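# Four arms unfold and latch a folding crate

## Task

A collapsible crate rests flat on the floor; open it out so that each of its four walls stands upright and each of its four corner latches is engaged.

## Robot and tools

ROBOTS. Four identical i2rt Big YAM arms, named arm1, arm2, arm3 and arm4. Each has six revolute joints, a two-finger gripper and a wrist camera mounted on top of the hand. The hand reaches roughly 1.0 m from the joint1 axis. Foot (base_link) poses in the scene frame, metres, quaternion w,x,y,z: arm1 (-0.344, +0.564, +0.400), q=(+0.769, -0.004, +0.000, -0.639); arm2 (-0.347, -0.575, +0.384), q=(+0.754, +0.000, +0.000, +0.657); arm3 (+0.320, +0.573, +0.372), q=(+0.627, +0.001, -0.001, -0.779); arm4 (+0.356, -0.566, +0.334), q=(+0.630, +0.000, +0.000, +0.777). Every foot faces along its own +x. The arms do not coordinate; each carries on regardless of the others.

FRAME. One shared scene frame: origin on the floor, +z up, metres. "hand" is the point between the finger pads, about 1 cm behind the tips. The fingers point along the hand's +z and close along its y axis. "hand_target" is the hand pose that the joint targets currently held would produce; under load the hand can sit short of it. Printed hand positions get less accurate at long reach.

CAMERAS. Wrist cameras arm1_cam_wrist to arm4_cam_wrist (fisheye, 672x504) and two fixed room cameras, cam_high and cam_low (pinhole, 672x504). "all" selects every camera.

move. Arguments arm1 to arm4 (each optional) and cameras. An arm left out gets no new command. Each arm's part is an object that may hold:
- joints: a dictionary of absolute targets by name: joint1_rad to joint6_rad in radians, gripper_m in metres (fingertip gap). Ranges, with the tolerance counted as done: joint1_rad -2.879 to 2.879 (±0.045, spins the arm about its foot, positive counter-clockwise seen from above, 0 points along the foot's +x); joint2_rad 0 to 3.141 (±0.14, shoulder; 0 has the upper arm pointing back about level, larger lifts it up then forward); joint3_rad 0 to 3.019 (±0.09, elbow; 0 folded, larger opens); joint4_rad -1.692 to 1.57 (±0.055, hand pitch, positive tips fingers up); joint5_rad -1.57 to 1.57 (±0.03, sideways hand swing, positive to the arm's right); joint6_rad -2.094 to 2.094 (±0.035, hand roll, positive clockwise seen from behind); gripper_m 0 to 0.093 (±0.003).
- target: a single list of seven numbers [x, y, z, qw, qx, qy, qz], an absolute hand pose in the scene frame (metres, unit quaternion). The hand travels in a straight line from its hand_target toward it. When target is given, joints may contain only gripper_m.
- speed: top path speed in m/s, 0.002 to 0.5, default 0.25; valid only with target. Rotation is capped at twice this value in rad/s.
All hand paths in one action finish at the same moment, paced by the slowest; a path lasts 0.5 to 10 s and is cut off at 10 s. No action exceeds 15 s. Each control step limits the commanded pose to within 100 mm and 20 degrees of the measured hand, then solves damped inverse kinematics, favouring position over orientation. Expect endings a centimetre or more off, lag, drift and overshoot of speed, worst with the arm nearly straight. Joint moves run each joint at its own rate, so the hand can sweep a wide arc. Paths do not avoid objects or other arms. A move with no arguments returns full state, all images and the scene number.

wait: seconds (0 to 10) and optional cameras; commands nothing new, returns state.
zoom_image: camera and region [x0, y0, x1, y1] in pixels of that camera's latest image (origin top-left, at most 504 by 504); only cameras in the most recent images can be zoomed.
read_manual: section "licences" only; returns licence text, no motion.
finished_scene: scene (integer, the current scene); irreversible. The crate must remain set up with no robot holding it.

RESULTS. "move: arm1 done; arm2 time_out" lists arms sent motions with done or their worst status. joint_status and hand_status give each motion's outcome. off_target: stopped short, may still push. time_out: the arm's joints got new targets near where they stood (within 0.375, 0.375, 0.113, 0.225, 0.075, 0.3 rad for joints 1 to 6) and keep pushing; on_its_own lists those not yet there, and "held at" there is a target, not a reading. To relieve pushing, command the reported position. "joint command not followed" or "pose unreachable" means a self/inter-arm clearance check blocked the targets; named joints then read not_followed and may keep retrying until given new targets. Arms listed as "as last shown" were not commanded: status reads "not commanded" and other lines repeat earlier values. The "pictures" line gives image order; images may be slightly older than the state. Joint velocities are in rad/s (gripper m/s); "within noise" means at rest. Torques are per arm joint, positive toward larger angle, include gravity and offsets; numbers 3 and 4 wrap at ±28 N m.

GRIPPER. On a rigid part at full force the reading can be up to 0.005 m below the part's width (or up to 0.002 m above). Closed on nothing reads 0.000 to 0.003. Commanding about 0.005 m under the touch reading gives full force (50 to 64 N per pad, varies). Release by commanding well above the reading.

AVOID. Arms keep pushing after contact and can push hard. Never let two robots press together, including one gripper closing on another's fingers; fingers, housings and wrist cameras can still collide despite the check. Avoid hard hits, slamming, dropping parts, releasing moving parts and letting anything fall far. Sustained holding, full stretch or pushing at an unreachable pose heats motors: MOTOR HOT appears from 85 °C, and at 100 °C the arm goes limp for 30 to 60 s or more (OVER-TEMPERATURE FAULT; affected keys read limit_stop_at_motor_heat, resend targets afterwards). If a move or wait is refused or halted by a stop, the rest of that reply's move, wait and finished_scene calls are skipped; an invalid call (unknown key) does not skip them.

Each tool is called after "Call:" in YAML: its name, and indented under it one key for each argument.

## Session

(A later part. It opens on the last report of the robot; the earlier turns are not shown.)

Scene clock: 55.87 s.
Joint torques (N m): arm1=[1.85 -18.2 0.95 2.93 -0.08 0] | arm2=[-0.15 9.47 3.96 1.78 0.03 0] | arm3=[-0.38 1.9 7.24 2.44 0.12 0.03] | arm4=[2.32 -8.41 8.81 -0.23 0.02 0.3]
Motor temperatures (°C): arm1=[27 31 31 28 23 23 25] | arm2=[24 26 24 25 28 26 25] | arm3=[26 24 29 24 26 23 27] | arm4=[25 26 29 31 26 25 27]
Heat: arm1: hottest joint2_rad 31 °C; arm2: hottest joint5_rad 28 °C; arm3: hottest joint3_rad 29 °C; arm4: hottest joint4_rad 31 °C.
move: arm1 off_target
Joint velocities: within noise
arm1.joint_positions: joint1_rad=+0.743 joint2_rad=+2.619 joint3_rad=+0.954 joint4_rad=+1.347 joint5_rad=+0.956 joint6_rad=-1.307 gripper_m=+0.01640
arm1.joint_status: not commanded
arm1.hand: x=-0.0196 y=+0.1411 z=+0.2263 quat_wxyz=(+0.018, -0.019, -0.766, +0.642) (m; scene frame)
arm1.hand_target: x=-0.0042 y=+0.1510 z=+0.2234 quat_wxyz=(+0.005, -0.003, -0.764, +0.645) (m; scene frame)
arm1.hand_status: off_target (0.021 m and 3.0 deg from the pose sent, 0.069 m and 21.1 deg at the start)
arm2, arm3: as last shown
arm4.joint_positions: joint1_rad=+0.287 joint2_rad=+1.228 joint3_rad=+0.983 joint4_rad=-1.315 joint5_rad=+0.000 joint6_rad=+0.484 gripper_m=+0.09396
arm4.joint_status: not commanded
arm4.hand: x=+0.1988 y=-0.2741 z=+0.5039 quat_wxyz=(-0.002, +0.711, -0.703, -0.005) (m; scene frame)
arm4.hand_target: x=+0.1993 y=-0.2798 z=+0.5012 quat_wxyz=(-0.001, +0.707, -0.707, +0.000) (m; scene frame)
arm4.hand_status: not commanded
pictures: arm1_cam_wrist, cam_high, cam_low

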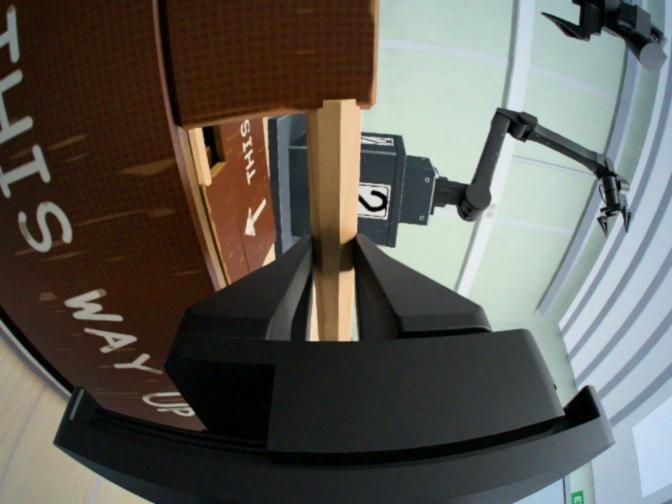

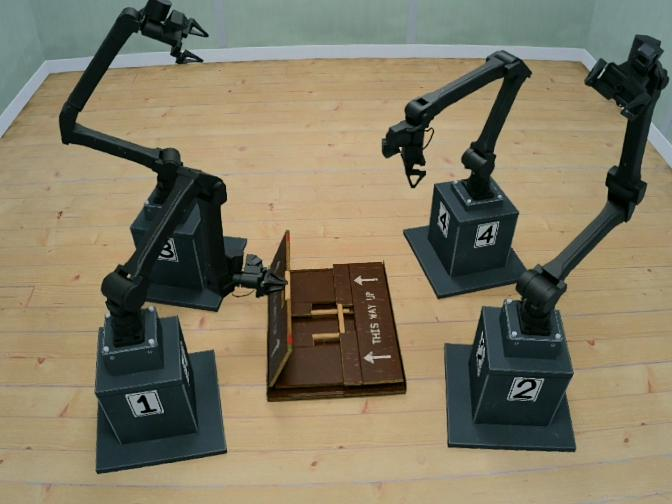

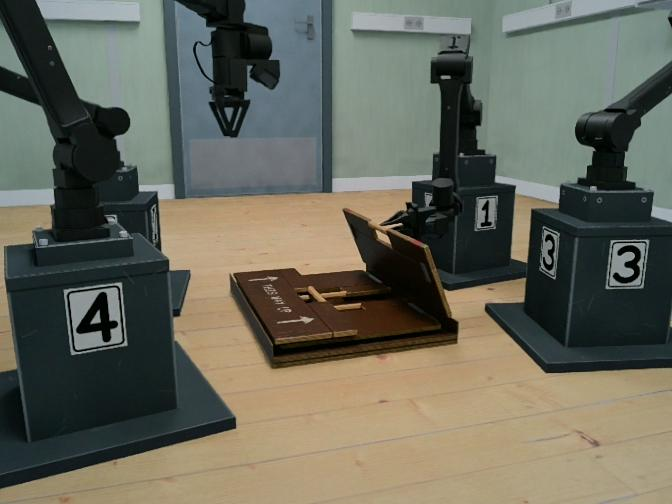

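Call:
move:
  arm1: {"target":[-0.004,0.19,0.241,0,0,0.725,-0.688],"speed":0.06}
  cameras: ["cam_low","cam_high"]

Call:
move:
  arm1: {"target":[-0.004,0.223,0.243,0,0,0.707,-0.707],"speed":0.06}
  cameras: ["cam_low","arm1_cam_wrist","cam_high"]

Call:
zoom_image:
  camera: "cam_low"
  region: [220, 180, 520, 380]

Scene clock: 60.27 s.
Joint torques (N m): arm1=[3.49 -18.9 -0.85 3 0 0.01] | arm2=[-0.09 9.41 3.95 1.78 0.02 0] | arm3=[-0.79 1.67 7.13 2.45 0.13 0] | arm4=[2.32 -8.35 8.8 -0.23 0.02 0.29]
Motor temperatures (°C): arm1=[27 30 31 28 23 23 25] | arm2=[24 26 24 25 28 26 25] | arm3=[26 24 29 24 26 23 27] | arm4=[25 26 29 31 26 25 27]
Heat: arm1: hottest joint3_rad 31 °C; arm2: hottest joint5_rad 28 °C; arm3: hottest joint3_rad 29 °C; arm4: hottest joint4_rad 31 °C.
move: arm1 off_target
Joint velocities: within noise
arm1.joint_positions: joint1_rad=+0.814 joint2_rad=+2.663 joint3_rad=+0.928 joint4_rad=+1.549 joint5_rad=+1.051 joint6_rad=-1.402 gripper_m=+0.01639
arm1.joint_status: not commanded
arm1.hand: x=-0.0199 y=+0.1736 z=+0.2382 quat_wxyz=(+0.020, -0.023, -0.736, +0.676) (m; scene frame)
arm1.hand_target: x=-0.0036 y=+0.1888 z=+0.2418 quat_wxyz=(+0.003, -0.004, -0.734, +0.679) (m; scene frame)
arm1.hand_status: off_target (0.023 m and 4.0 deg from the pose sent, 0.053 m and 7.7 deg at the start; a joint's target at an end of its range on 22 of 45 steps)
arm2, arm3, arm4: as last shown
pictures: cam_high, cam_low

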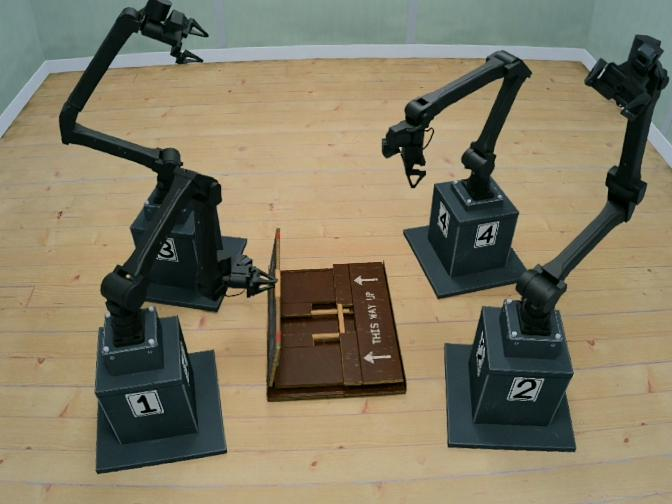

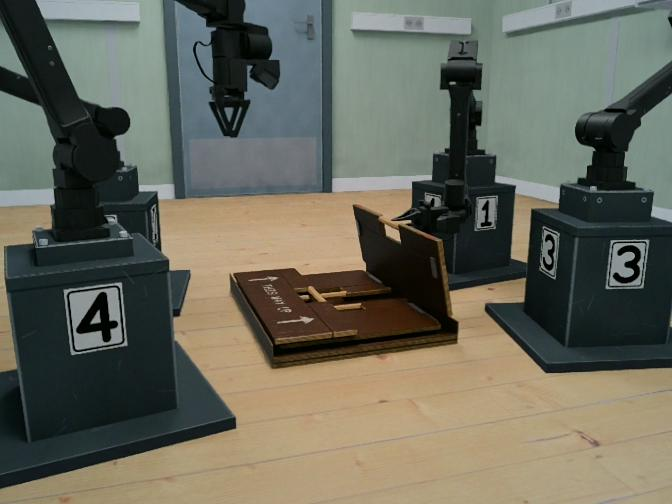

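Scene clock: 61.53 s.
Joint torques (N m): arm1=[2.96 -18.43 -0.44 1.96 -0.41 0.2] | arm2=[-0.03 9.41 3.95 1.78 0.02 0] | arm3=[-0.26 1.96 7.13 2.35 0.11 0.02] | arm4=[2.37 -8.41 8.8 -0.23 0.02 0.29]
Motor temperatures (°C): arm1=[27 31 31 28 23 23 25] | arm2=[24 26 24 25 28 26 25] | arm3=[26 24 29 24 26 23 27] | arm4=[25 26 29 31 26 25 27]
Heat: arm1: hottest joint2_rad 31 °C; arm2: hottest joint5_rad 28 °C; arm3: hottest joint3_rad 29 °C; arm4: hottest joint4_rad 31 °C.
move: arm1 off_target
Joint velocities: within noise
arm1.joint_positions: joint1_rad=+0.902 joint2_rad=+2.657 joint3_rad=+0.879 joint4_rad=+1.571 joint5_rad=+1.157 joint6_rad=-1.388 gripper_m=+0.01514
arm1.joint_status: not commanded
arm1.hand: x=-0.0202 y=+0.2123 z=+0.2432 quat_wxyz=(+0.031, -0.024, -0.733, +0.679) (m; scene frame)
arm1.hand_target: x=-0.0037 y=+0.2228 z=+0.2435 quat_wxyz=(+0.010, -0.011, -0.734, +0.679) (m; scene frame)
arm1.hand_status: off_target (0.019 m and 6.3 deg from the pose sent, 0.052 m and 6.0 deg at the start; a joint's target at an end of its range on 38 of 38 steps)
arm2, arm3, arm4: as last shown
pictures: arm1_cam_wrist, cam_high, cam_low

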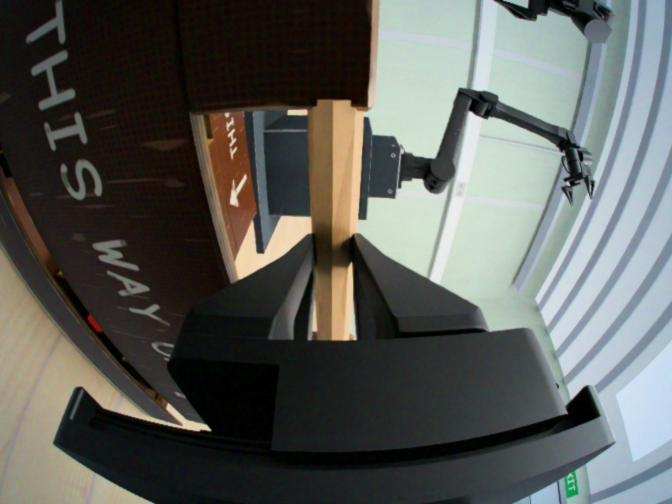

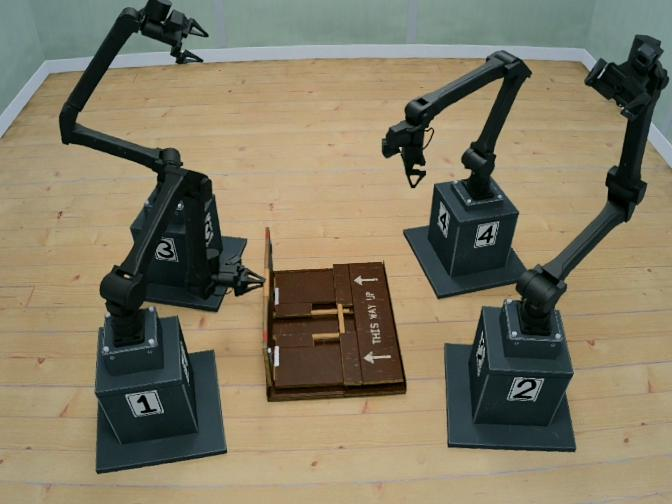

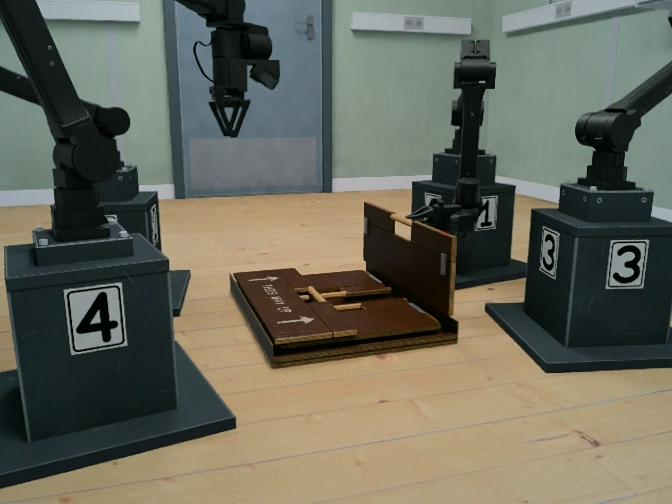

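Scaled by 1.680 from the camera's 672x504 image, which has a finer 960x720 frame.

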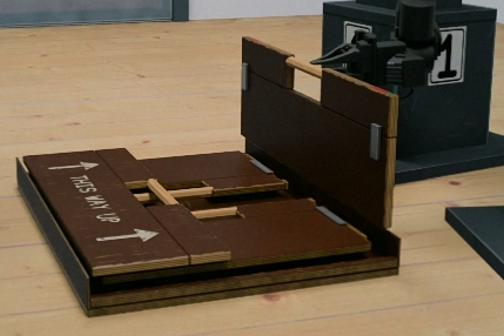

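Call:
move:
  arm4: {"target":[-0.02,-0.027,0.25,0,1,0,0],"joints":{"gripper_m":0.05}}

Call:
move:
  arm4: {"target":[-0.03,-0.027,0.115,0,1,0,0],"speed":0.15}
  cameras: ["arm4_cam_wrist","cam_low"]

Scene clock: 76.20 s.
Joint torques (N m): arm1=[2.08 -18.37 -0.44 2.03 -0.37 0.22] | arm2=[-0.03 9.41 3.96 1.8 0.03 0] | arm3=[-0.32 1.73 7.25 2.3 0.12 0] | arm4=[2.84 -20.48 12.16 -0.57 -0.23 -0.11]
Motor temperatures (°C): arm1=[27 31 30 28 23 23 26] | arm2=[24 26 24 25 28 26 25] | arm3=[26 24 29 24 26 23 27] | arm4=[25 27 29 31 26 25 27]
Heat: arm1: hottest joint2_rad 31 °C; arm2: hottest joint5_rad 28 °C; arm3: hottest joint3_rad 29 °C; arm4: hottest joint4_rad 31 °C.
move: arm4 off_target
Joint velocities: within noise
arm1, arm2, arm3: as last shown
arm1.joint_positions: joint1_rad=+0.902 joint2_rad=+2.657 joint3_rad=+0.879 joint4_rad=+1.571 joint5_rad=+1.157 joint6_rad=-1.388 gripper_m=+0.01512
arm4.joint_positions: joint1_rad=+0.395 joint2_rad=+2.289 joint3_rad=+1.724 joint4_rad=-1.011 joint5_rad=+0.013 joint6_rad=-0.937 gripper_m=+0.05007
arm4.joint_status: all done
arm4.hand: x=-0.0064 y=-0.0347 z=+0.2527 quat_wxyz=(-0.001, +1.000, -0.016, +0.007) (m; scene frame)
arm4.hand_target: x=-0.0171 y=-0.0286 z=+0.2479 quat_wxyz=(-0.003, +1.000, -0.003, +0.005) (m; scene frame)
arm4.hand_status: off_target (0.016 m and 2.0 deg from the pose sent, 0.416 m and 89.4 deg at the start)
pictures: none

Scene clock: 78.03 s.
Joint torques (N m): arm1=[2.37 -18.37 -0.31 2.11 -0.34 0.24] | arm2=[-0.09 9.47 3.96 1.78 0.03 0] | arm3=[-0.73 1.79 7.17 2.29 0.1 -0.01] | arm4=[2.2 -21.77 10.71 0.21 -0.24 -0.05]
Motor temperatures (°C): arm1=[27 31 30 28 23 23 26] | arm2=[24 26 24 25 28 26 25] | arm3=[26 24 29 24 26 23 27] | arm4=[25 27 30 31 26 25 27]
Heat: arm1: hottest joint2_rad 31 °C; arm2: hottest joint5_rad 28 °C; arm3: hottest joint3_rad 29 °C; arm4: hottest joint4_rad 31 °C.
move: arm4 off_target
Joint velocities: within noise
arm1, arm2, arm3: as last shown
arm4.joint_positions: joint1_rad=+0.404 joint2_rad=+2.530 joint3_rad=+1.794 joint4_rad=-0.853 joint5_rad=+0.002 joint6_rad=-0.937 gripper_m=+0.05007
arm4.joint_status: not commanded
arm4.hand: x=-0.0164 y=-0.0340 z=+0.1224 quat_wxyz=(+0.007, +1.000, -0.011, +0.006) (m; scene frame)
arm4.hand_target: x=-0.0278 y=-0.0274 z=+0.1158 quat_wxyz=(-0.001, +1.000, -0.001, -0.001) (m; scene frame)
arm4.hand_status: off_target (0.017 m and 1.7 deg from the pose sent, 0.140 m and 2.0 deg at the start)
pictures: arm4_cam_wrist, cam_low

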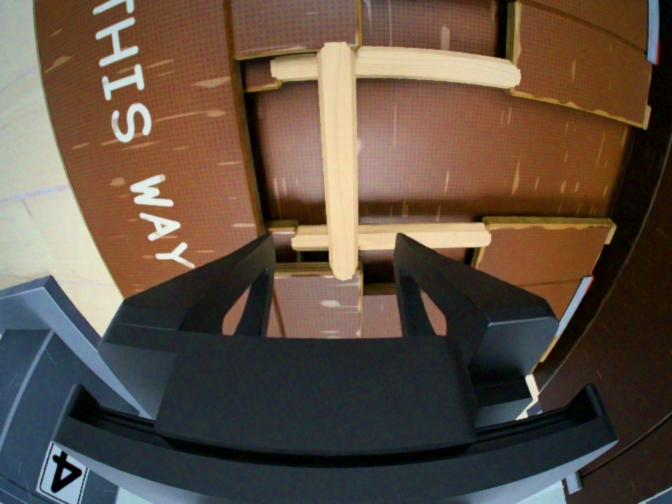

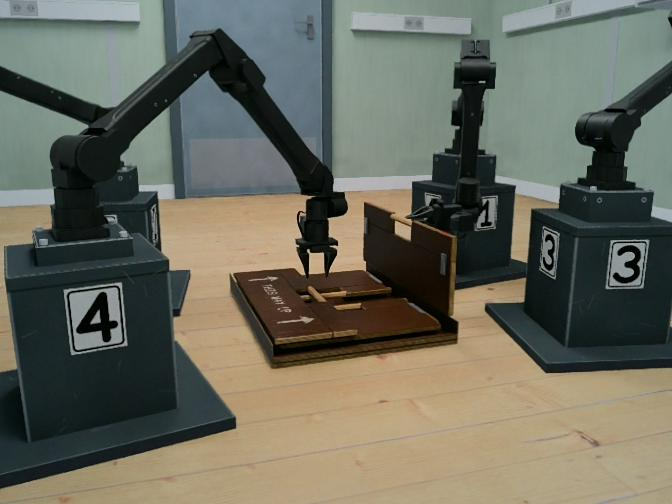

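Call:
move:
  arm4: {"target":[-0.036,-0.026,0.05,0,1,0,0],"speed":0.1}
  cameras: ["arm4_cam_wrist"]

Call:
move:
  arm4: {"joints":{"gripper_m":0.01}}
  cameras: ["arm4_cam_wrist","cam_low"]

Scene clock: 80.80 s.
Joint torques (N m): arm1=[2.73 -18.37 -0.51 1.94 -0.39 0.22] | arm2=[-0.09 9.47 3.96 1.8 0.02 0] | arm3=[-0.62 1.73 7.21 2.43 0.12 0.02] | arm4=[2.2 -22.24 10.18 0.13 -0.21 0.02]
Motor temperatures (°C): arm1=[27 31 30 28 23 23 26] | arm2=[24 26 24 25 28 26 25] | arm3=[26 24 29 24 26 23 27] | arm4=[25 27 30 31 26 25 27]
Heat: arm1: hottest joint2_rad 31 °C; arm2: hottest joint5_rad 28 °C; arm3: hottest joint3_rad 29 °C; arm4: hottest joint4_rad 31 °C.
move: arm4 off_target
Joint velocities: within noise
arm1: as last shown
arm2.joint_positions: joint1_rad=+0.742 joint2_rad=+0.378 joint3_rad=+1.702 joint4_rad=-1.262 joint5_rad=-0.142 joint6_rad=-0.320 gripper_m=+0.09396
arm2.joint_status: not commanded
arm2.hand: x=-0.3865 y=-0.5610 z=+1.1031 quat_wxyz=(-0.397, +0.664, -0.167, -0.611) (m; scene frame)
arm2.hand_target: x=-0.3859 y=-0.5619 z=+1.1085 quat_wxyz=(-0.399, +0.660, -0.165, -0.614) (m; scene frame)
arm2.hand_status: not commanded
arm3.joint_positions: joint1_rad=+0.368 joint2_rad=+0.508 joint3_rad=+1.375 joint4_rad=-1.360 joint5_rad=-0.070 joint6_rad=+0.635 gripper_m=+0.09396
arm3.joint_status: not commanded
arm3.hand: x=+0.3593 y=+0.3880 z=+0.9196 quat_wxyz=(-0.486, -0.725, -0.459, +0.167) (m; scene frame)
arm3.hand_target: x=+0.3588 y=+0.3913 z=+0.9281 quat_wxyz=(-0.494, -0.720, -0.456, +0.170) (m; scene frame)
arm3.hand_status: not commanded
arm4.joint_positions: joint1_rad=+0.413 joint2_rad=+2.674 joint3_rad=+1.888 joint4_rad=-0.802 joint5_rad=+0.002 joint6_rad=-0.937 gripper_m=+0.05007
arm4.joint_status: not commanded
arm4.hand: x=-0.0250 y=-0.0323 z=+0.0566 quat_wxyz=(+0.007, +1.000, -0.007, +0.006) (m; scene frame)
arm4.hand_target: x=-0.0349 y=-0.0279 z=+0.0490 quat_wxyz=(+0.001, +1.000, +0.000, +0.001) (m; scene frame)
arm4.hand_status: off_target (0.014 m and 1.3 deg from the pose sent, 0.075 m and 1.7 deg at the start)
pictures: arm4_cam_wrist

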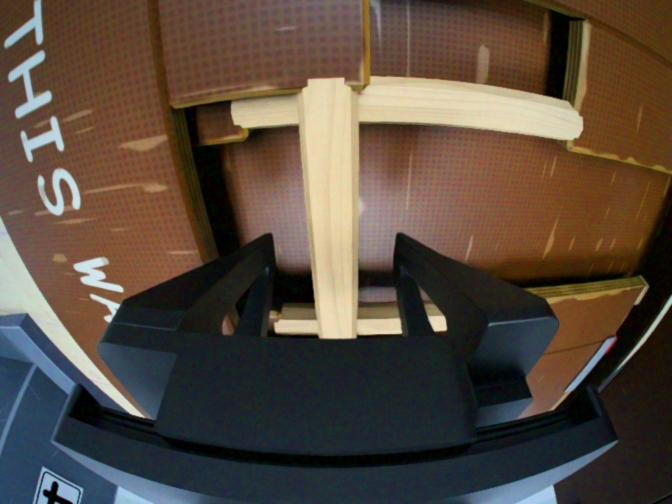

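Scene clock: 81.47 s.
Joint torques (N m): arm1=[2.55 -18.26 -0.53 1.99 -0.34 0.22] | arm2=[-0.09 9.47 3.96 1.8 0.03 0] | arm3=[-0.32 1.49 7.2 2.37 0.14 -0.03] | arm4=[2.37 -22.3 10.19 0.14 -0.21 0.09]
Motor temperatures (°C): arm1=[27 31 30 28 23 23 26] | arm2=[24 26 24 25 28 26 25] | arm3=[26 24 29 24 26 23 27] | arm4=[25 27 30 31 26 25 27]
Heat: arm1: hottest joint2_rad 31 °C; arm2: hottest joint5_rad 28 °C; arm3: hottest joint3_rad 29 °C; arm4: hottest joint4_rad 31 °C.
move: arm4 off_target
Joint velocities: within noise
arm1, arm2, arm3: as last shown
arm4.joint_positions: joint1_rad=+0.413 joint2_rad=+2.673 joint3_rad=+1.888 joint4_rad=-0.802 joint5_rad=+0.002 joint6_rad=-0.952 gripper_m=+0.01678
arm4.joint_status: gripper_m off_target (ended at +0.01681, target +0.01000)
arm4.hand: x=-0.0253 y=-0.0318 z=+0.0576 quat_wxyz=(+0.006, +1.000, +0.001, +0.005) (m; scene frame)
arm4.hand_target: x=-0.0353 y=-0.0273 z=+0.0500 quat_wxyz=(+0.000, +1.000, +0.005, +0.000) (m; scene frame)
arm4.hand_status: not commanded
pictures: arm4_cam_wrist, cam_low

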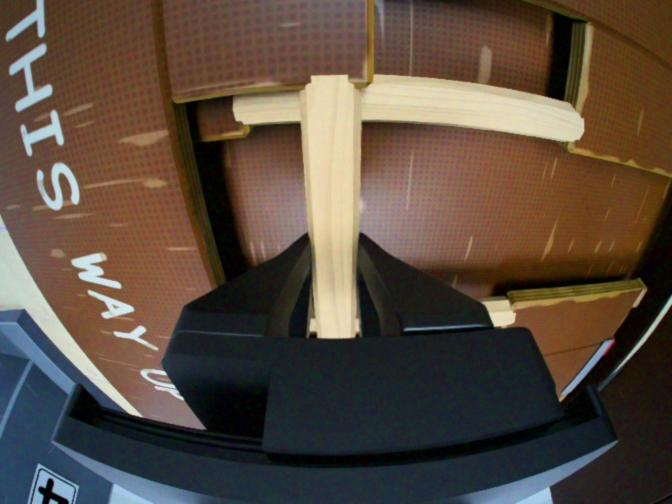

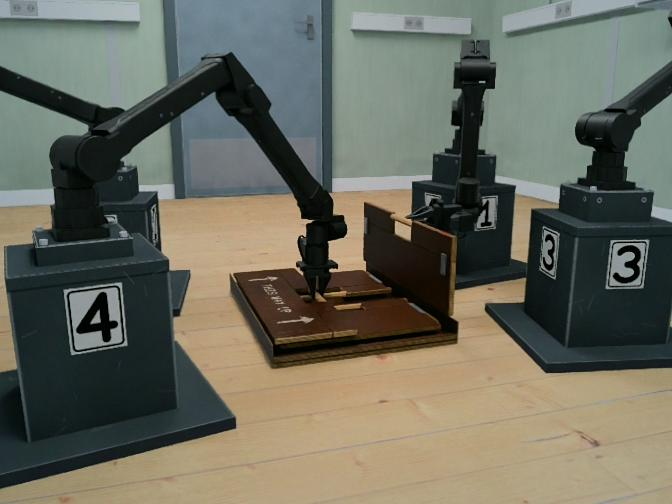

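Call:
move:
  arm4: {"target":[-0.036,-0.037,0.103,-0.1736,0.9848,0,0],"speed":0.08}

Call:
move:
  arm4: {"target":[-0.036,-0.067,0.152,-0.309,0.9511,0,0],"speed":0.08}

Call:
move:
  arm4: {"target":[-0.036,-0.112,0.196,-0.5,0.866,0,0],"speed":0.08}
  cameras: ["arm4_cam_wrist","cam_low"]

Scene clock: 86.40 s.
Joint torques (N m): arm1=[2.43 -18.2 -0.44 1.88 -0.39 0.2] | arm2=[-0.09 9.41 3.95 1.8 0.03 0] | arm3=[-0.85 1.32 7.2 2.35 0.15 -0.02] | arm4=[3.14 -23.36 5.85 1.63 0.42 0.39]
Motor temperatures (°C): arm1=[27 31 30 28 23 23 26] | arm2=[24 26 24 25 28 26 25] | arm3=[26 24 30 24 26 23 27] | arm4=[25 28 30 31 26 25 27]
Heat: arm1: hottest joint2_rad 31 °C; arm2: hottest joint5_rad 28 °C; arm3: hottest joint3_rad 30 °C; arm4: hottest joint4_rad 31 °C.
move: arm4 off_target
Joint velocities: within noise
arm1, arm2, arm3: as last shown
arm4.joint_positions: joint1_rad=+0.470 joint2_rad=+2.492 joint3_rad=+1.566 joint4_rad=-0.400 joint5_rad=+0.201 joint6_rad=-0.927 gripper_m=+0.01672
arm4.joint_status: not commanded
arm4.hand: x=-0.0261 y=-0.0353 z=+0.0975 quat_wxyz=(-0.157, +0.988, +0.004, +0.004) (m; scene frame)
arm4.hand_target: x=-0.0364 y=-0.0375 z=+0.1020 quat_wxyz=(-0.171, +0.985, -0.001, -0.002) (m; scene frame)
arm4.hand_status: off_target (0.011 m and 2.1 deg from the pose sent, 0.047 m and 20.7 deg at the start)
pictures: none

Scene clock: 88.83 s.
Joint torques (N m): arm1=[2.84 -18.43 -0.43 1.96 -0.36 0.23] | arm2=[-0.09 9.41 3.96 1.8 0.03 0] | arm3=[-0.5 1.55 7.3 2.32 0.12 0.01] | arm4=[3.72 -21.13 4.92 1.62 0.32 0.38]
Motor temperatures (°C): arm1=[27 31 30 28 23 23 26] | arm2=[24 26 24 25 28 26 25] | arm3=[26 24 30 24 26 23 27] | arm4=[25 28 30 31 26 25 27]
Heat: arm1: hottest joint2_rad 31 °C; arm2: hottest joint5_rad 28 °C; arm3: hottest joint3_rad 30 °C; arm4: hottest joint4_rad 31 °C.
move: arm4 off_target
Joint velocities: within noise
arm1, arm2, arm3: as last shown
arm4.joint_positions: joint1_rad=+0.545 joint2_rad=+2.346 joint3_rad=+1.307 joint4_rad=-0.061 joint5_rad=+0.422 joint6_rad=-0.920 gripper_m=+0.01666
arm4.joint_status: not commanded
arm4.hand: x=-0.0253 y=-0.0543 z=+0.1510 quat_wxyz=(-0.305, +0.952, -0.001, +0.009) (m; scene frame)
arm4.hand_target: x=-0.0354 y=-0.0650 z=+0.1523 quat_wxyz=(-0.310, +0.951, +0.000, +0.002) (m; scene frame)
arm4.hand_status: off_target (0.017 m and 1.1 deg from the pose sent, 0.064 m and 17.9 deg at the start)
pictures: none

Scene clock: 92.10 s.
Joint torques (N m): arm1=[3.19 -17.61 -0.29 1.96 -0.38 0.2] | arm2=[-0.03 9.41 3.96 1.8 0.03 -0.01] | arm3=[-0.32 1.67 7.34 2.37 0.14 0.02] | arm4=[3.84 -16.97 4.46 2.39 0.15 0.14]
Motor temperatures (°C): arm1=[27 31 29 28 23 23 26] | arm2=[24 26 24 25 28 26 25] | arm3=[26 24 30 24 26 23 27] | arm4=[25 28 30 31 26 25 27]
Heat: arm1: hottest joint2_rad 31 °C; arm2: hottest joint5_rad 28 °C; arm3: hottest joint3_rad 30 °C; arm4: hottest joint4_rad 31 °C.
move: arm4 off_target
Joint velocities: within noise
arm1, arm2, arm3: as last shown
arm4.joint_positions: joint1_rad=+0.675 joint2_rad=+2.295 joint3_rad=+1.050 joint4_rad=+0.483 joint5_rad=+0.757 joint6_rad=-0.998 gripper_m=+0.01658
arm4.joint_status: not commanded
arm4.hand: x=-0.0247 y=-0.0984 z=+0.2031 quat_wxyz=(-0.499, +0.866, -0.012, +0.010) (m; scene frame)
arm4.hand_target: x=-0.0358 y=-0.1104 z=+0.1962 quat_wxyz=(-0.501, +0.866, +0.001, +0.002) (m; scene frame)
arm4.hand_status: off_target (0.019 m and 1.8 deg from the pose sent, 0.074 m and 24.5 deg at the start)
pictures: arm4_cam_wrist, cam_low

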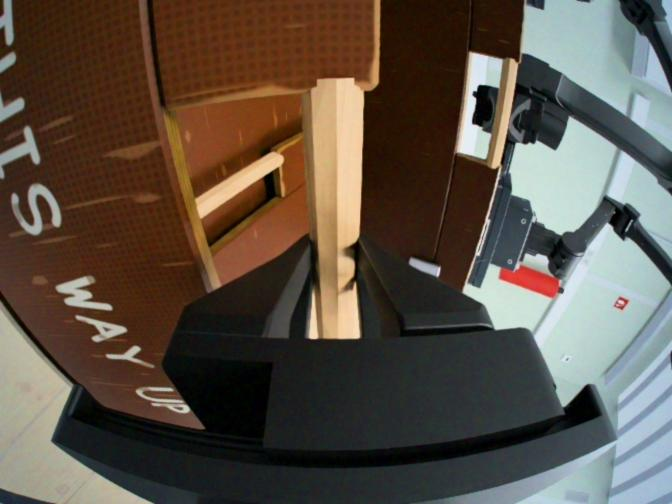

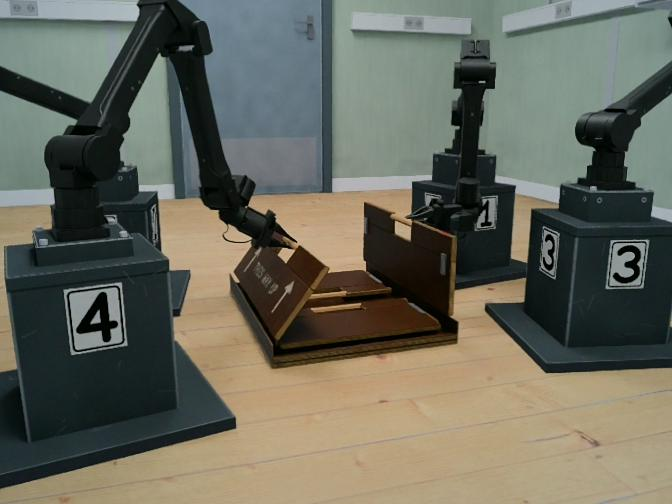

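Call:
move:
  arm4: {"target":[-0.036,-0.162,0.225,-0.643,0.766,0,0],"speed":0.08}

Call:
move:
  arm4: {"target":[-0.036,-0.202,0.24,-0.688,0.725,0,0],"speed":0.06}

Call:
move:
  arm4: {"target":[-0.036,-0.232,0.242,-0.707,0.707,0,0],"speed":0.06}
  cameras: ["arm4_cam_wrist","cam_low","cam_high"]

Call:
zoom_image:
  camera: "cam_high"
  region: [226, 210, 446, 420]

Scene clock: 96.57 s.
Joint torques (N m): arm1=[2.73 -18.37 -0.59 1.77 -0.35 0.22] | arm2=[-0.09 9.41 3.96 1.8 0.03 0] | arm3=[-0.44 1.49 7.28 2.44 0.12 0.02] | arm4=[3.49 -15.15 3.75 2.61 -0.24 -0.01]
Motor temperatures (°C): arm1=[27 31 29 28 23 23 26] | arm2=[24 26 24 25 28 26 25] | arm3=[26 24 30 24 26 23 27] | arm4=[25 28 30 31 26 25 27]
Heat: arm1: hottest joint2_rad 31 °C; arm2: hottest joint5_rad 28 °C; arm3: hottest joint3_rad 30 °C; arm4: hottest joint4_rad 31 °C.
move: arm4 off_target
Joint velocities: within noise
arm1.joint_positions: joint1_rad=+0.902 joint2_rad=+2.657 joint3_rad=+0.879 joint4_rad=+1.571 joint5_rad=+1.157 joint6_rad=-1.388 gripper_m=+0.01512
arm1.joint_status: not commanded
arm1.hand: x=-0.0202 y=+0.2123 z=+0.2432 quat_wxyz=(+0.031, -0.024, -0.733, +0.679) (m; scene frame)
arm1.hand_target: x=-0.0037 y=+0.2228 z=+0.2435 quat_wxyz=(+0.010, -0.011, -0.734, +0.679) (m; scene frame)
arm1.hand_status: not commanded
arm2, arm3: as last shown
arm4.joint_positions: joint1_rad=+0.804 joint2_rad=+2.407 joint3_rad=+0.935 joint4_rad=+1.134 joint5_rad=+1.028 joint6_rad=-1.274 gripper_m=+0.01650
arm4.joint_status: not commanded
arm4.hand: x=-0.0233 y=-0.1528 z=+0.2336 quat_wxyz=(-0.644, +0.765, -0.018, +0.012) (m; scene frame)
arm4.hand_target: x=-0.0351 y=-0.1609 z=+0.2264 quat_wxyz=(-0.645, +0.764, -0.002, +0.004) (m; scene frame)
arm4.hand_status: off_target (0.018 m and 2.5 deg from the pose sent, 0.068 m and 20.2 deg at the start)
pictures: none

Scene clock: 98.33 s.
Joint torques (N m): arm1=[2.84 -18.37 -0.31 1.85 -0.38 0.2] | arm2=[-0.03 9.52 3.97 1.78 0.03 0] | arm3=[-0.91 1.73 7.13 2.33 0.11 0.04] | arm4=[4.54 -15.85 2.03 2.26 -0.29 -0.05]
Motor temperatures (°C): arm1=[27 31 29 28 23 23 26] | arm2=[24 26 24 25 28 26 25] | arm3=[26 24 30 24 26 23 27] | arm4=[25 28 29 31 26 25 27]
Heat: arm1: hottest joint2_rad 31 °C; arm2: hottest joint5_rad 28 °C; arm3: hottest joint3_rad 30 °C; arm4: hottest joint4_rad 31 °C.
move: arm4 off_target
Joint velocities: within noise
arm1, arm2, arm3: as last shown
arm4.joint_positions: joint1_rad=+0.875 joint2_rad=+2.480 joint3_rad=+0.912 joint4_rad=+1.437 joint5_rad=+1.123 joint6_rad=-1.441 gripper_m=+0.01653
arm4.joint_status: not commanded
arm4.hand: x=-0.0223 y=-0.1872 z=+0.2427 quat_wxyz=(-0.687, +0.726, -0.021, +0.011) (m; scene frame)
arm4.hand_target: x=-0.0364 y=-0.2013 z=+0.2406 quat_wxyz=(-0.689, +0.725, +0.000, +0.000) (m; scene frame)
arm4.hand_status: off_target (0.020 m and 2.7 deg from the pose sent, 0.051 m and 7.3 deg at the start)
pictures: none

Scene clock: 99.40 s.
Joint torques (N m): arm1=[3.14 -18.32 -0.53 1.94 -0.34 0.22] | arm2=[-0.03 9.41 3.96 1.78 0.03 0] | arm3=[-0.91 1.2 7.38 2.33 0.11 -0.01] | arm4=[5.3 -15.79 1.01 2.19 -0.34 -0.01]
Motor temperatures (°C): arm1=[27 31 29 28 23 23 26] | arm2=[24 26 24 25 28 26 25] | arm3=[26 24 30 24 26 23 27] | arm4=[25 28 29 31 26 25 27]
Heat: arm1: hottest joint2_rad 31 °C; arm2: hottest joint5_rad 28 °C; arm3: hottest joint3_rad 30 °C; arm4: hottest joint4_rad 31 °C.
move: arm4 off_target
Joint velocities: within noise
arm1, arm2, arm3: as last shown
arm4.joint_positions: joint1_rad=+0.927 joint2_rad=+2.503 joint3_rad=+0.900 joint4_rad=+1.539 joint5_rad=+1.195 joint6_rad=-1.495 gripper_m=+0.01656
arm4.joint_status: not commanded
arm4.hand: x=-0.0213 y=-0.2113 z=+0.2456 quat_wxyz=(-0.699, +0.715, -0.028, +0.016) (m; scene frame)
arm4.hand_target: x=-0.0356 y=-0.2305 z=+0.2430 quat_wxyz=(-0.699, +0.715, -0.003, +0.002) (m; scene frame)
arm4.hand_status: off_target (0.026 m and 3.9 deg from the pose sent, 0.047 m and 4.2 deg at the start; a joint's target at an end of its range on 22 of 32 steps)
pictures: arm4_cam_wrist, cam_high, cam_low

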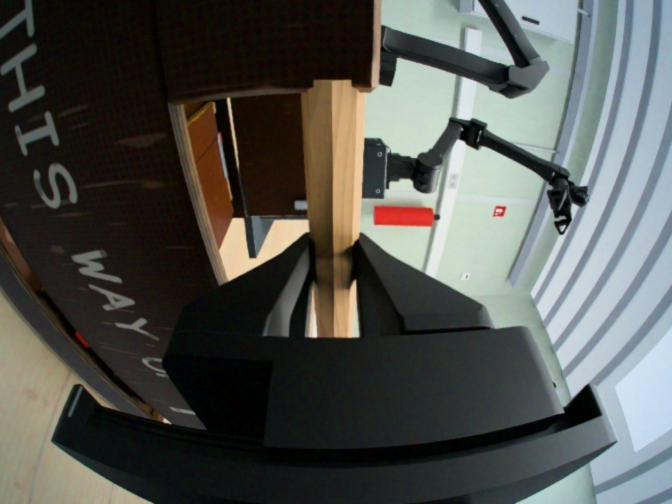

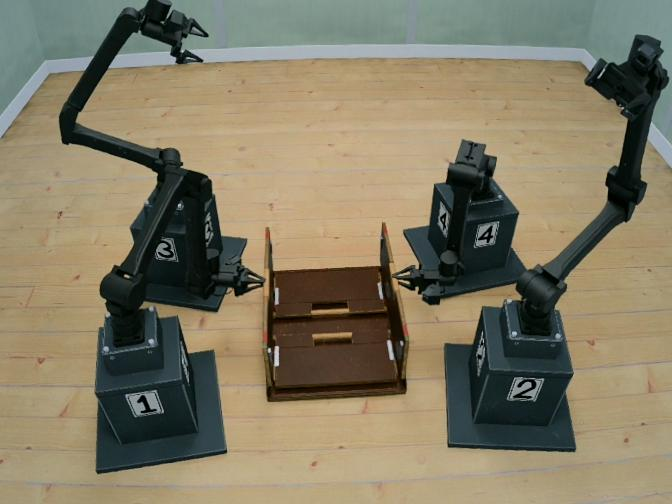

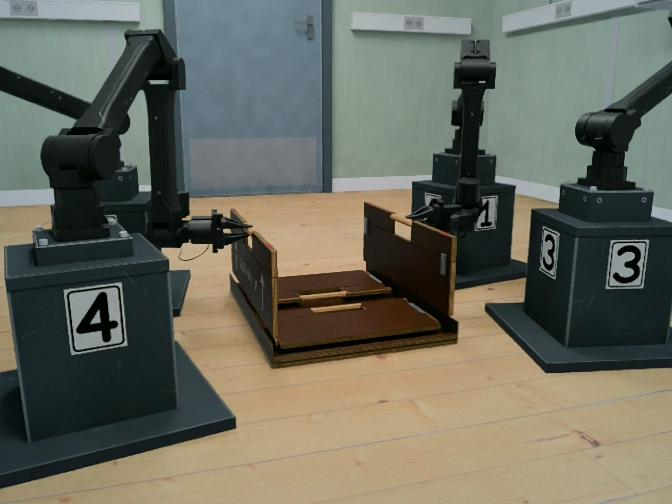

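Scaled by 2.291 from the camera's 672x504 image, which has a finer 960x720 frame.

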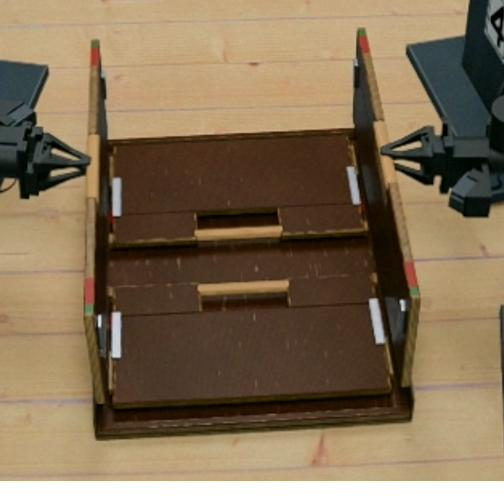

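Call:
move:
  arm2: {"target":[-0.15,-0.1,0.42,0,0.707,-0.707,0],"joints":{"gripper_m":0.05}}

Call:
move:
  arm2: {"target":[-0.075,-0.006,0.2,0,0.707,-0.707,0],"speed":0.15}
  cameras: ["arm2_cam_wrist","cam_low","cam_high"]

Scene clock: 112.50 s.
Joint torques (N m): arm1=[2.37 -17.9 -0.4 1.92 -0.39 0.22] | arm2=[-0.62 -16.62 9.03 -0.08 -0.15 -0.12] | arm3=[-0.5 1.44 7.16 2.28 0.13 0.02] | arm4=[5.3 -15.74 1.01 2.21 -0.34 -0.01]
Motor temperatures (°C): arm1=[27 31 29 28 23 23 26] | arm2=[24 26 24 25 27 26 25] | arm3=[26 24 30 24 26 23 27] | arm4=[25 28 29 31 26 25 28]
Heat: arm1: hottest joint2_rad 31 °C; arm2: hottest joint5_rad 27 °C; arm3: hottest joint3_rad 30 °C; arm4: hottest joint4_rad 31 °C.
move: arm2 off_target
Joint velocities: within noise
arm1: as last shown
arm2.joint_positions: joint1_rad=-0.253 joint2_rad=+1.824 joint3_rad=+1.255 joint4_rad=-1.041 joint5_rad=-0.001 joint6_rad=-0.381 gripper_m=+0.05013
arm2.joint_status: all done
arm2.hand: x=-0.1585 y=-0.1175 z=+0.4109 quat_wxyz=(+0.018, +0.704, -0.710, +0.007) (m; scene frame)
arm2.hand_target: x=-0.1510 y=-0.1040 z=+0.4187 quat_wxyz=(+0.009, +0.706, -0.708, +0.002) (m; scene frame)
arm2.hand_status: off_target (0.022 m and 2.2 deg from the pose sent, 0.857 m and 108.0 deg at the start; pose on its path clipped on 100 of 178 steps; a joint's target at an end of its range on 54 of 178 steps)
arm3.joint_positions: joint1_rad=+0.368 joint2_rad=+0.508 joint3_rad=+1.375 joint4_rad=-1.360 joint5_rad=-0.070 joint6_rad=+0.635 gripper_m=+0.09396
arm3.joint_status: not commanded
arm3.hand: x=+0.3593 y=+0.3880 z=+0.9196 quat_wxyz=(-0.486, -0.725, -0.459, +0.167) (m; scene frame)
arm3.hand_target: x=+0.3588 y=+0.3913 z=+0.9281 quat_wxyz=(-0.494, -0.720, -0.456, +0.170) (m; scene frame)
arm3.hand_status: not commanded
arm4.joint_positions: joint1_rad=+0.927 joint2_rad=+2.503 joint3_rad=+0.900 joint4_rad=+1.539 joint5_rad=+1.195 joint6_rad=-1.495 gripper_m=+0.01656
arm4.joint_status: not commanded
arm4.hand: x=-0.0213 y=-0.2113 z=+0.2456 quat_wxyz=(-0.699, +0.715, -0.028, +0.016) (m; scene frame)
arm4.hand_target: x=-0.0356 y=-0.2305 z=+0.2430 quat_wxyz=(-0.699, +0.715, -0.003, +0.002) (m; scene frame)
arm4.hand_status: not commanded
pictures: none
led back after a hold (arm2 arm): the arm was led back toward your command in small steps, so it may still be short of it.
pose unreachable (arm2 arm): on one or more control steps of this call this arm could not follow its commanded pose, so it was not sent that pose on those steps. It may still have moved: this result reports where it is.
cause: moving toward the commanded pose would bring a part of the arm too close to another arm (this arm's forearm (the part past joint 3) and the arm4 arm's forearm (the part past joint 3), at the place that arm is still heading or pushing toward).

Scene clock: 115.10 s.
Joint torques (N m): arm1=[3.02 -18.08 -0.38 1.81 -0.34 0.21] | arm2=[-0.79 -23.24 7.66 0.5 -0.05 -0.13] | arm3=[-0.79 1.67 7.23 2.28 0.12 0] | arm4=[5.36 -15.74 0.99 2.18 -0.34 0]
Motor temperatures (°C): arm1=[27 31 29 28 23 23 26] | arm2=[24 26 24 25 27 26 25] | arm3=[26 24 30 24 26 23 27] | arm4=[25 28 29 31 26 25 28]
Heat: arm1: hottest joint2_rad 31 °C; arm2: hottest joint5_rad 27 °C; arm3: hottest joint3_rad 30 °C; arm4: hottest joint4_rad 31 °C.
move: arm2 off_target
Joint velocities: within noise
arm1, arm3, arm4: as last shown
arm2.joint_positions: joint1_rad=-0.305 joint2_rad=+2.423 joint3_rad=+1.630 joint4_rad=-0.815 joint5_rad=-0.001 joint6_rad=-0.435 gripper_m=+0.05013
arm2.joint_status: not commanded
arm2.hand: x=-0.0853 y=-0.0234 z=+0.1933 quat_wxyz=(+0.017, +0.705, -0.709, +0.006) (m; scene frame)
arm2.hand_target: x=-0.0736 y=-0.0088 z=+0.1997 quat_wxyz=(+0.000, +0.705, -0.709, +0.000) (m; scene frame)
arm2.hand_status: off_target (0.021 m and 2.1 deg from the pose sent, 0.253 m and 2.2 deg at the start)
pictures: arm2_cam_wrist, cam_high, cam_low

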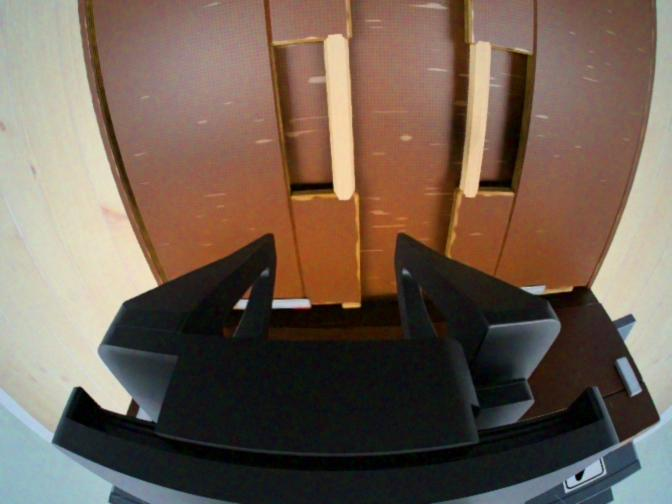

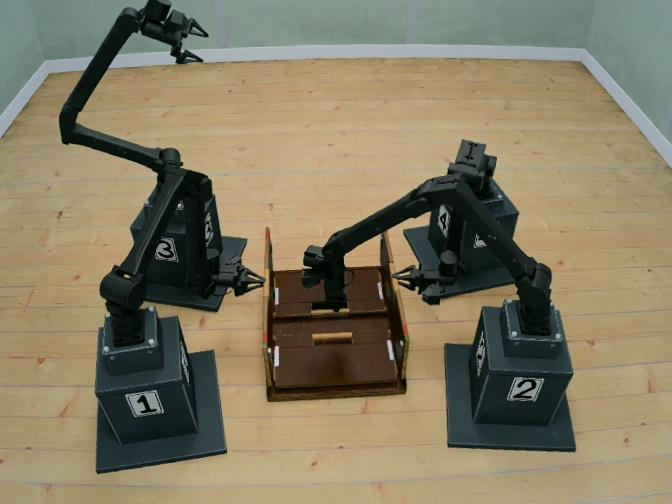

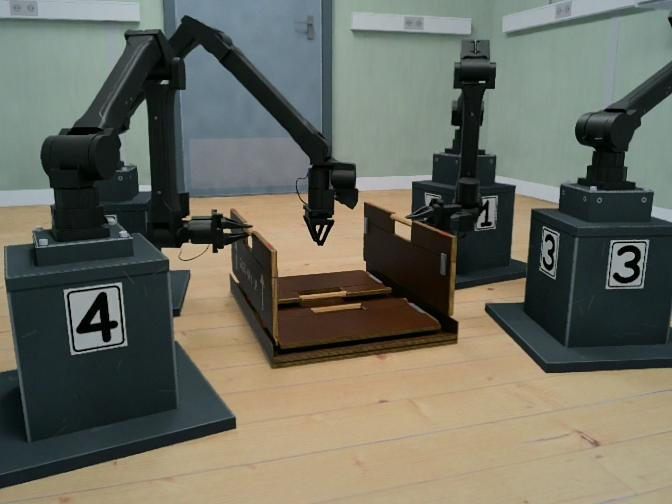

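Call:
move:
  arm2: {"target":[-0.069,0.006,0.066,0,0.707,-0.707,0],"speed":0.12}
  cameras: ["arm2_cam_wrist","cam_low"]

Call:
zoom_image:
  camera: "cam_low"
  region: [220, 180, 470, 370]

Scene clock: 119.20 s.
Joint torques (N m): arm1=[2.78 -17.9 -0.47 1.92 -0.37 0.2] | arm2=[-0.38 -24.29 6.94 0.58 -0.02 -0.13] | arm3=[-0.5 1.67 7.2 2.24 0.11 0.01] | arm4=[5.3 -15.74 0.99 2.21 -0.34 -0.01]
Motor temperatures (°C): arm1=[27 31 29 28 23 23 26] | arm2=[24 27 25 25 27 26 25] | arm3=[26 24 30 24 26 23 27] | arm4=[25 28 28 31 26 25 28]
Heat: arm1: hottest joint2_rad 31 °C; arm2: hottest joint2_rad 27 °C; arm3: hottest joint3_rad 30 °C; arm4: hottest joint4_rad 31 °C.
move: arm2 off_target
Joint velocities: within noise
arm1, arm3, arm4: as last shown
arm2.joint_positions: joint1_rad=-0.305 joint2_rad=+2.722 joint3_rad=+1.825 joint4_rad=-0.711 joint5_rad=-0.001 joint6_rad=-0.437 gripper_m=+0.05013
arm2.joint_status: not commanded
arm2.hand: x=-0.0792 y=-0.0107 z=+0.0609 quat_wxyz=(+0.017, +0.705, -0.709, +0.006) (m; scene frame)
arm2.hand_target: x=-0.0697 y=+0.0041 z=+0.0657 quat_wxyz=(+0.000, +0.707, -0.707, +0.000) (m; scene frame)
arm2.hand_status: off_target (0.020 m and 2.1 deg from the pose sent, 0.132 m and 2.1 deg at the start)
pictures: arm2_cam_wrist, cam_low

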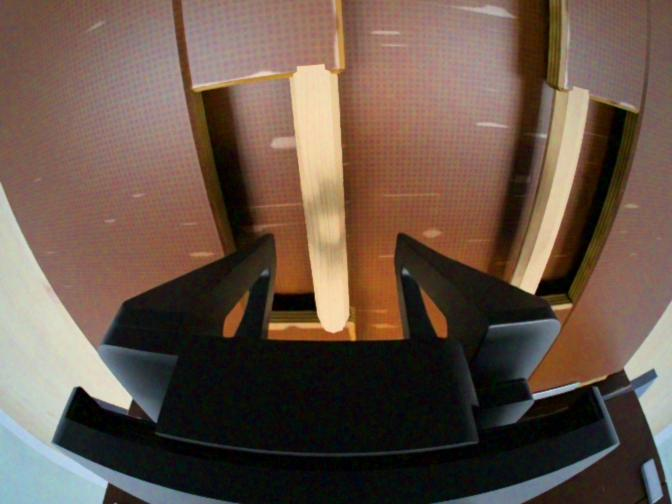

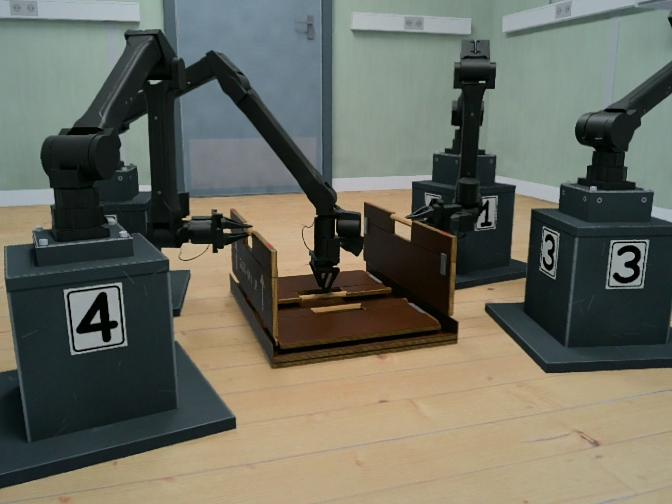

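Scaled by 2.016 from the camera's 672x504 image, which has a finer 960x720 frame.

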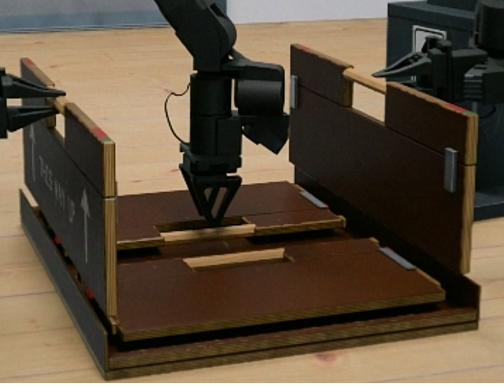

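Call:
move:
  arm2: {"target":[-0.073,0.009,0.043,0,0.707,-0.707,0],"speed":0.06}
  cameras: ["arm2_cam_wrist"]

Call:
move:
  arm2: {"joints":{"gripper_m":0.01}}
  cameras: ["arm2_cam_wrist","cam_low"]

Call:
zoom_image:
  camera: "cam_low"
  region: [220, 180, 470, 370]

Scene clock: 121.67 s.
Joint torques (N m): arm1=[3.02 -18.49 -0.57 1.95 -0.33 0.25] | arm2=[0.26 -24.47 6.91 0.64 -0.03 -0.04] | arm3=[-0.79 1.9 7.23 2.37 0.11 -0.02] | arm4=[5.36 -15.74 1.01 2.21 -0.34 -0.01]
Motor temperatures (°C): arm1=[27 31 29 28 23 23 26] | arm2=[24 27 25 25 27 26 25] | arm3=[26 24 30 24 26 23 27] | arm4=[25 28 28 31 26 25 28]
Heat: arm1: hottest joint2_rad 31 °C; arm2: hottest joint2_rad 27 °C; arm3: hottest joint3_rad 30 °C; arm4: hottest joint4_rad 31 °C.
move: arm2 off_target
Joint velocities: within noise
arm1, arm3, arm4: as last shown
arm2.joint_positions: joint1_rad=-0.305 joint2_rad=+2.774 joint3_rad=+1.872 joint4_rad=-0.705 joint5_rad=-0.001 joint6_rad=-0.437 gripper_m=+0.05013
arm2.joint_status: not commanded
arm2.hand: x=-0.0778 y=-0.0077 z=+0.0402 quat_wxyz=(+0.017, +0.705, -0.709, +0.006) (m; scene frame)
arm2.hand_target: x=-0.0730 y=+0.0088 z=+0.0437 quat_wxyz=(+0.000, +0.707, -0.707, +0.000) (m; scene frame)
arm2.hand_status: off_target (0.018 m and 2.0 deg from the pose sent, 0.027 m and 2.1 deg at the start)
pictures: arm2_cam_wrist

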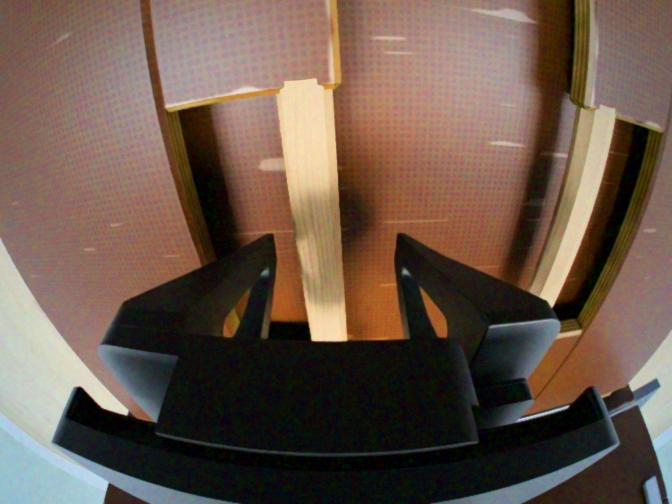

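Scene clock: 122.47 s.
Joint torques (N m): arm1=[3.02 -18.2 -0.51 2 -0.34 0.22] | arm2=[0.09 -24.47 6.9 0.73 0 -0.04] | arm3=[-0.73 1.38 7.2 2.36 0.11 -0.02] | arm4=[5.36 -15.74 1.01 2.19 -0.34 0]
Motor temperatures (°C): arm1=[27 31 29 28 23 23 26] | arm2=[24 27 25 25 27 26 25] | arm3=[26 24 30 24 26 23 27] | arm4=[25 28 28 31 26 25 28]
Heat: arm1: hottest joint2_rad 31 °C; arm2: hottest joint2_rad 27 °C; arm3: hottest joint3_rad 30 °C; arm4: hottest joint4_rad 31 °C.
move: arm2 off_target
Joint velocities: within noise
arm1, arm3, arm4: as last shown
arm2.joint_positions: joint1_rad=-0.296 joint2_rad=+2.774 joint3_rad=+1.872 joint4_rad=-0.708 joint5_rad=-0.007 joint6_rad=-0.446 gripper_m=+0.01643
arm2.joint_status: gripper_m off_target (ended at +0.01645, target +0.01000)
arm2.hand: x=-0.0843 y=-0.0055 z=+0.0403 quat_wxyz=(+0.019, +0.712, -0.702, +0.003) (m; scene frame)
arm2.hand_target: x=-0.0777 y=+0.0109 z=+0.0437 quat_wxyz=(+0.001, +0.712, -0.702, -0.003) (m; scene frame)
arm2.hand_status: not commanded
pictures: arm2_cam_wrist, cam_low

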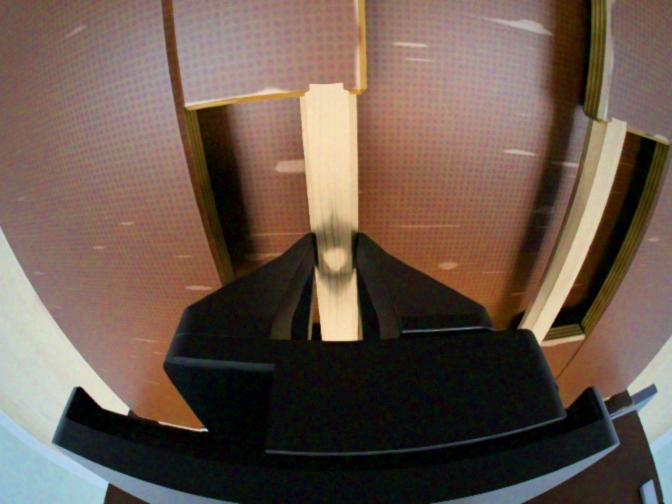

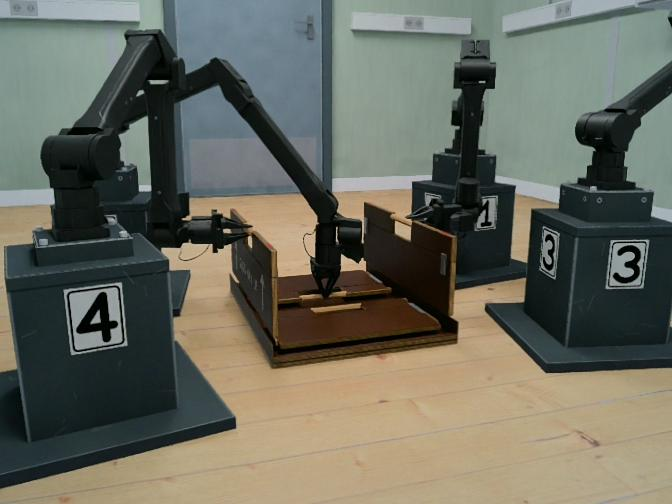

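Scaled by 2.016 from the camera's 672x504 image, which has a finer 960x720 frame.

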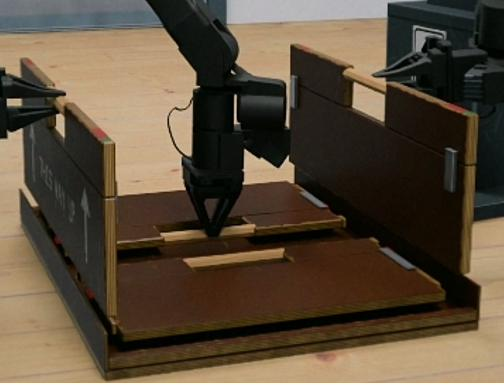

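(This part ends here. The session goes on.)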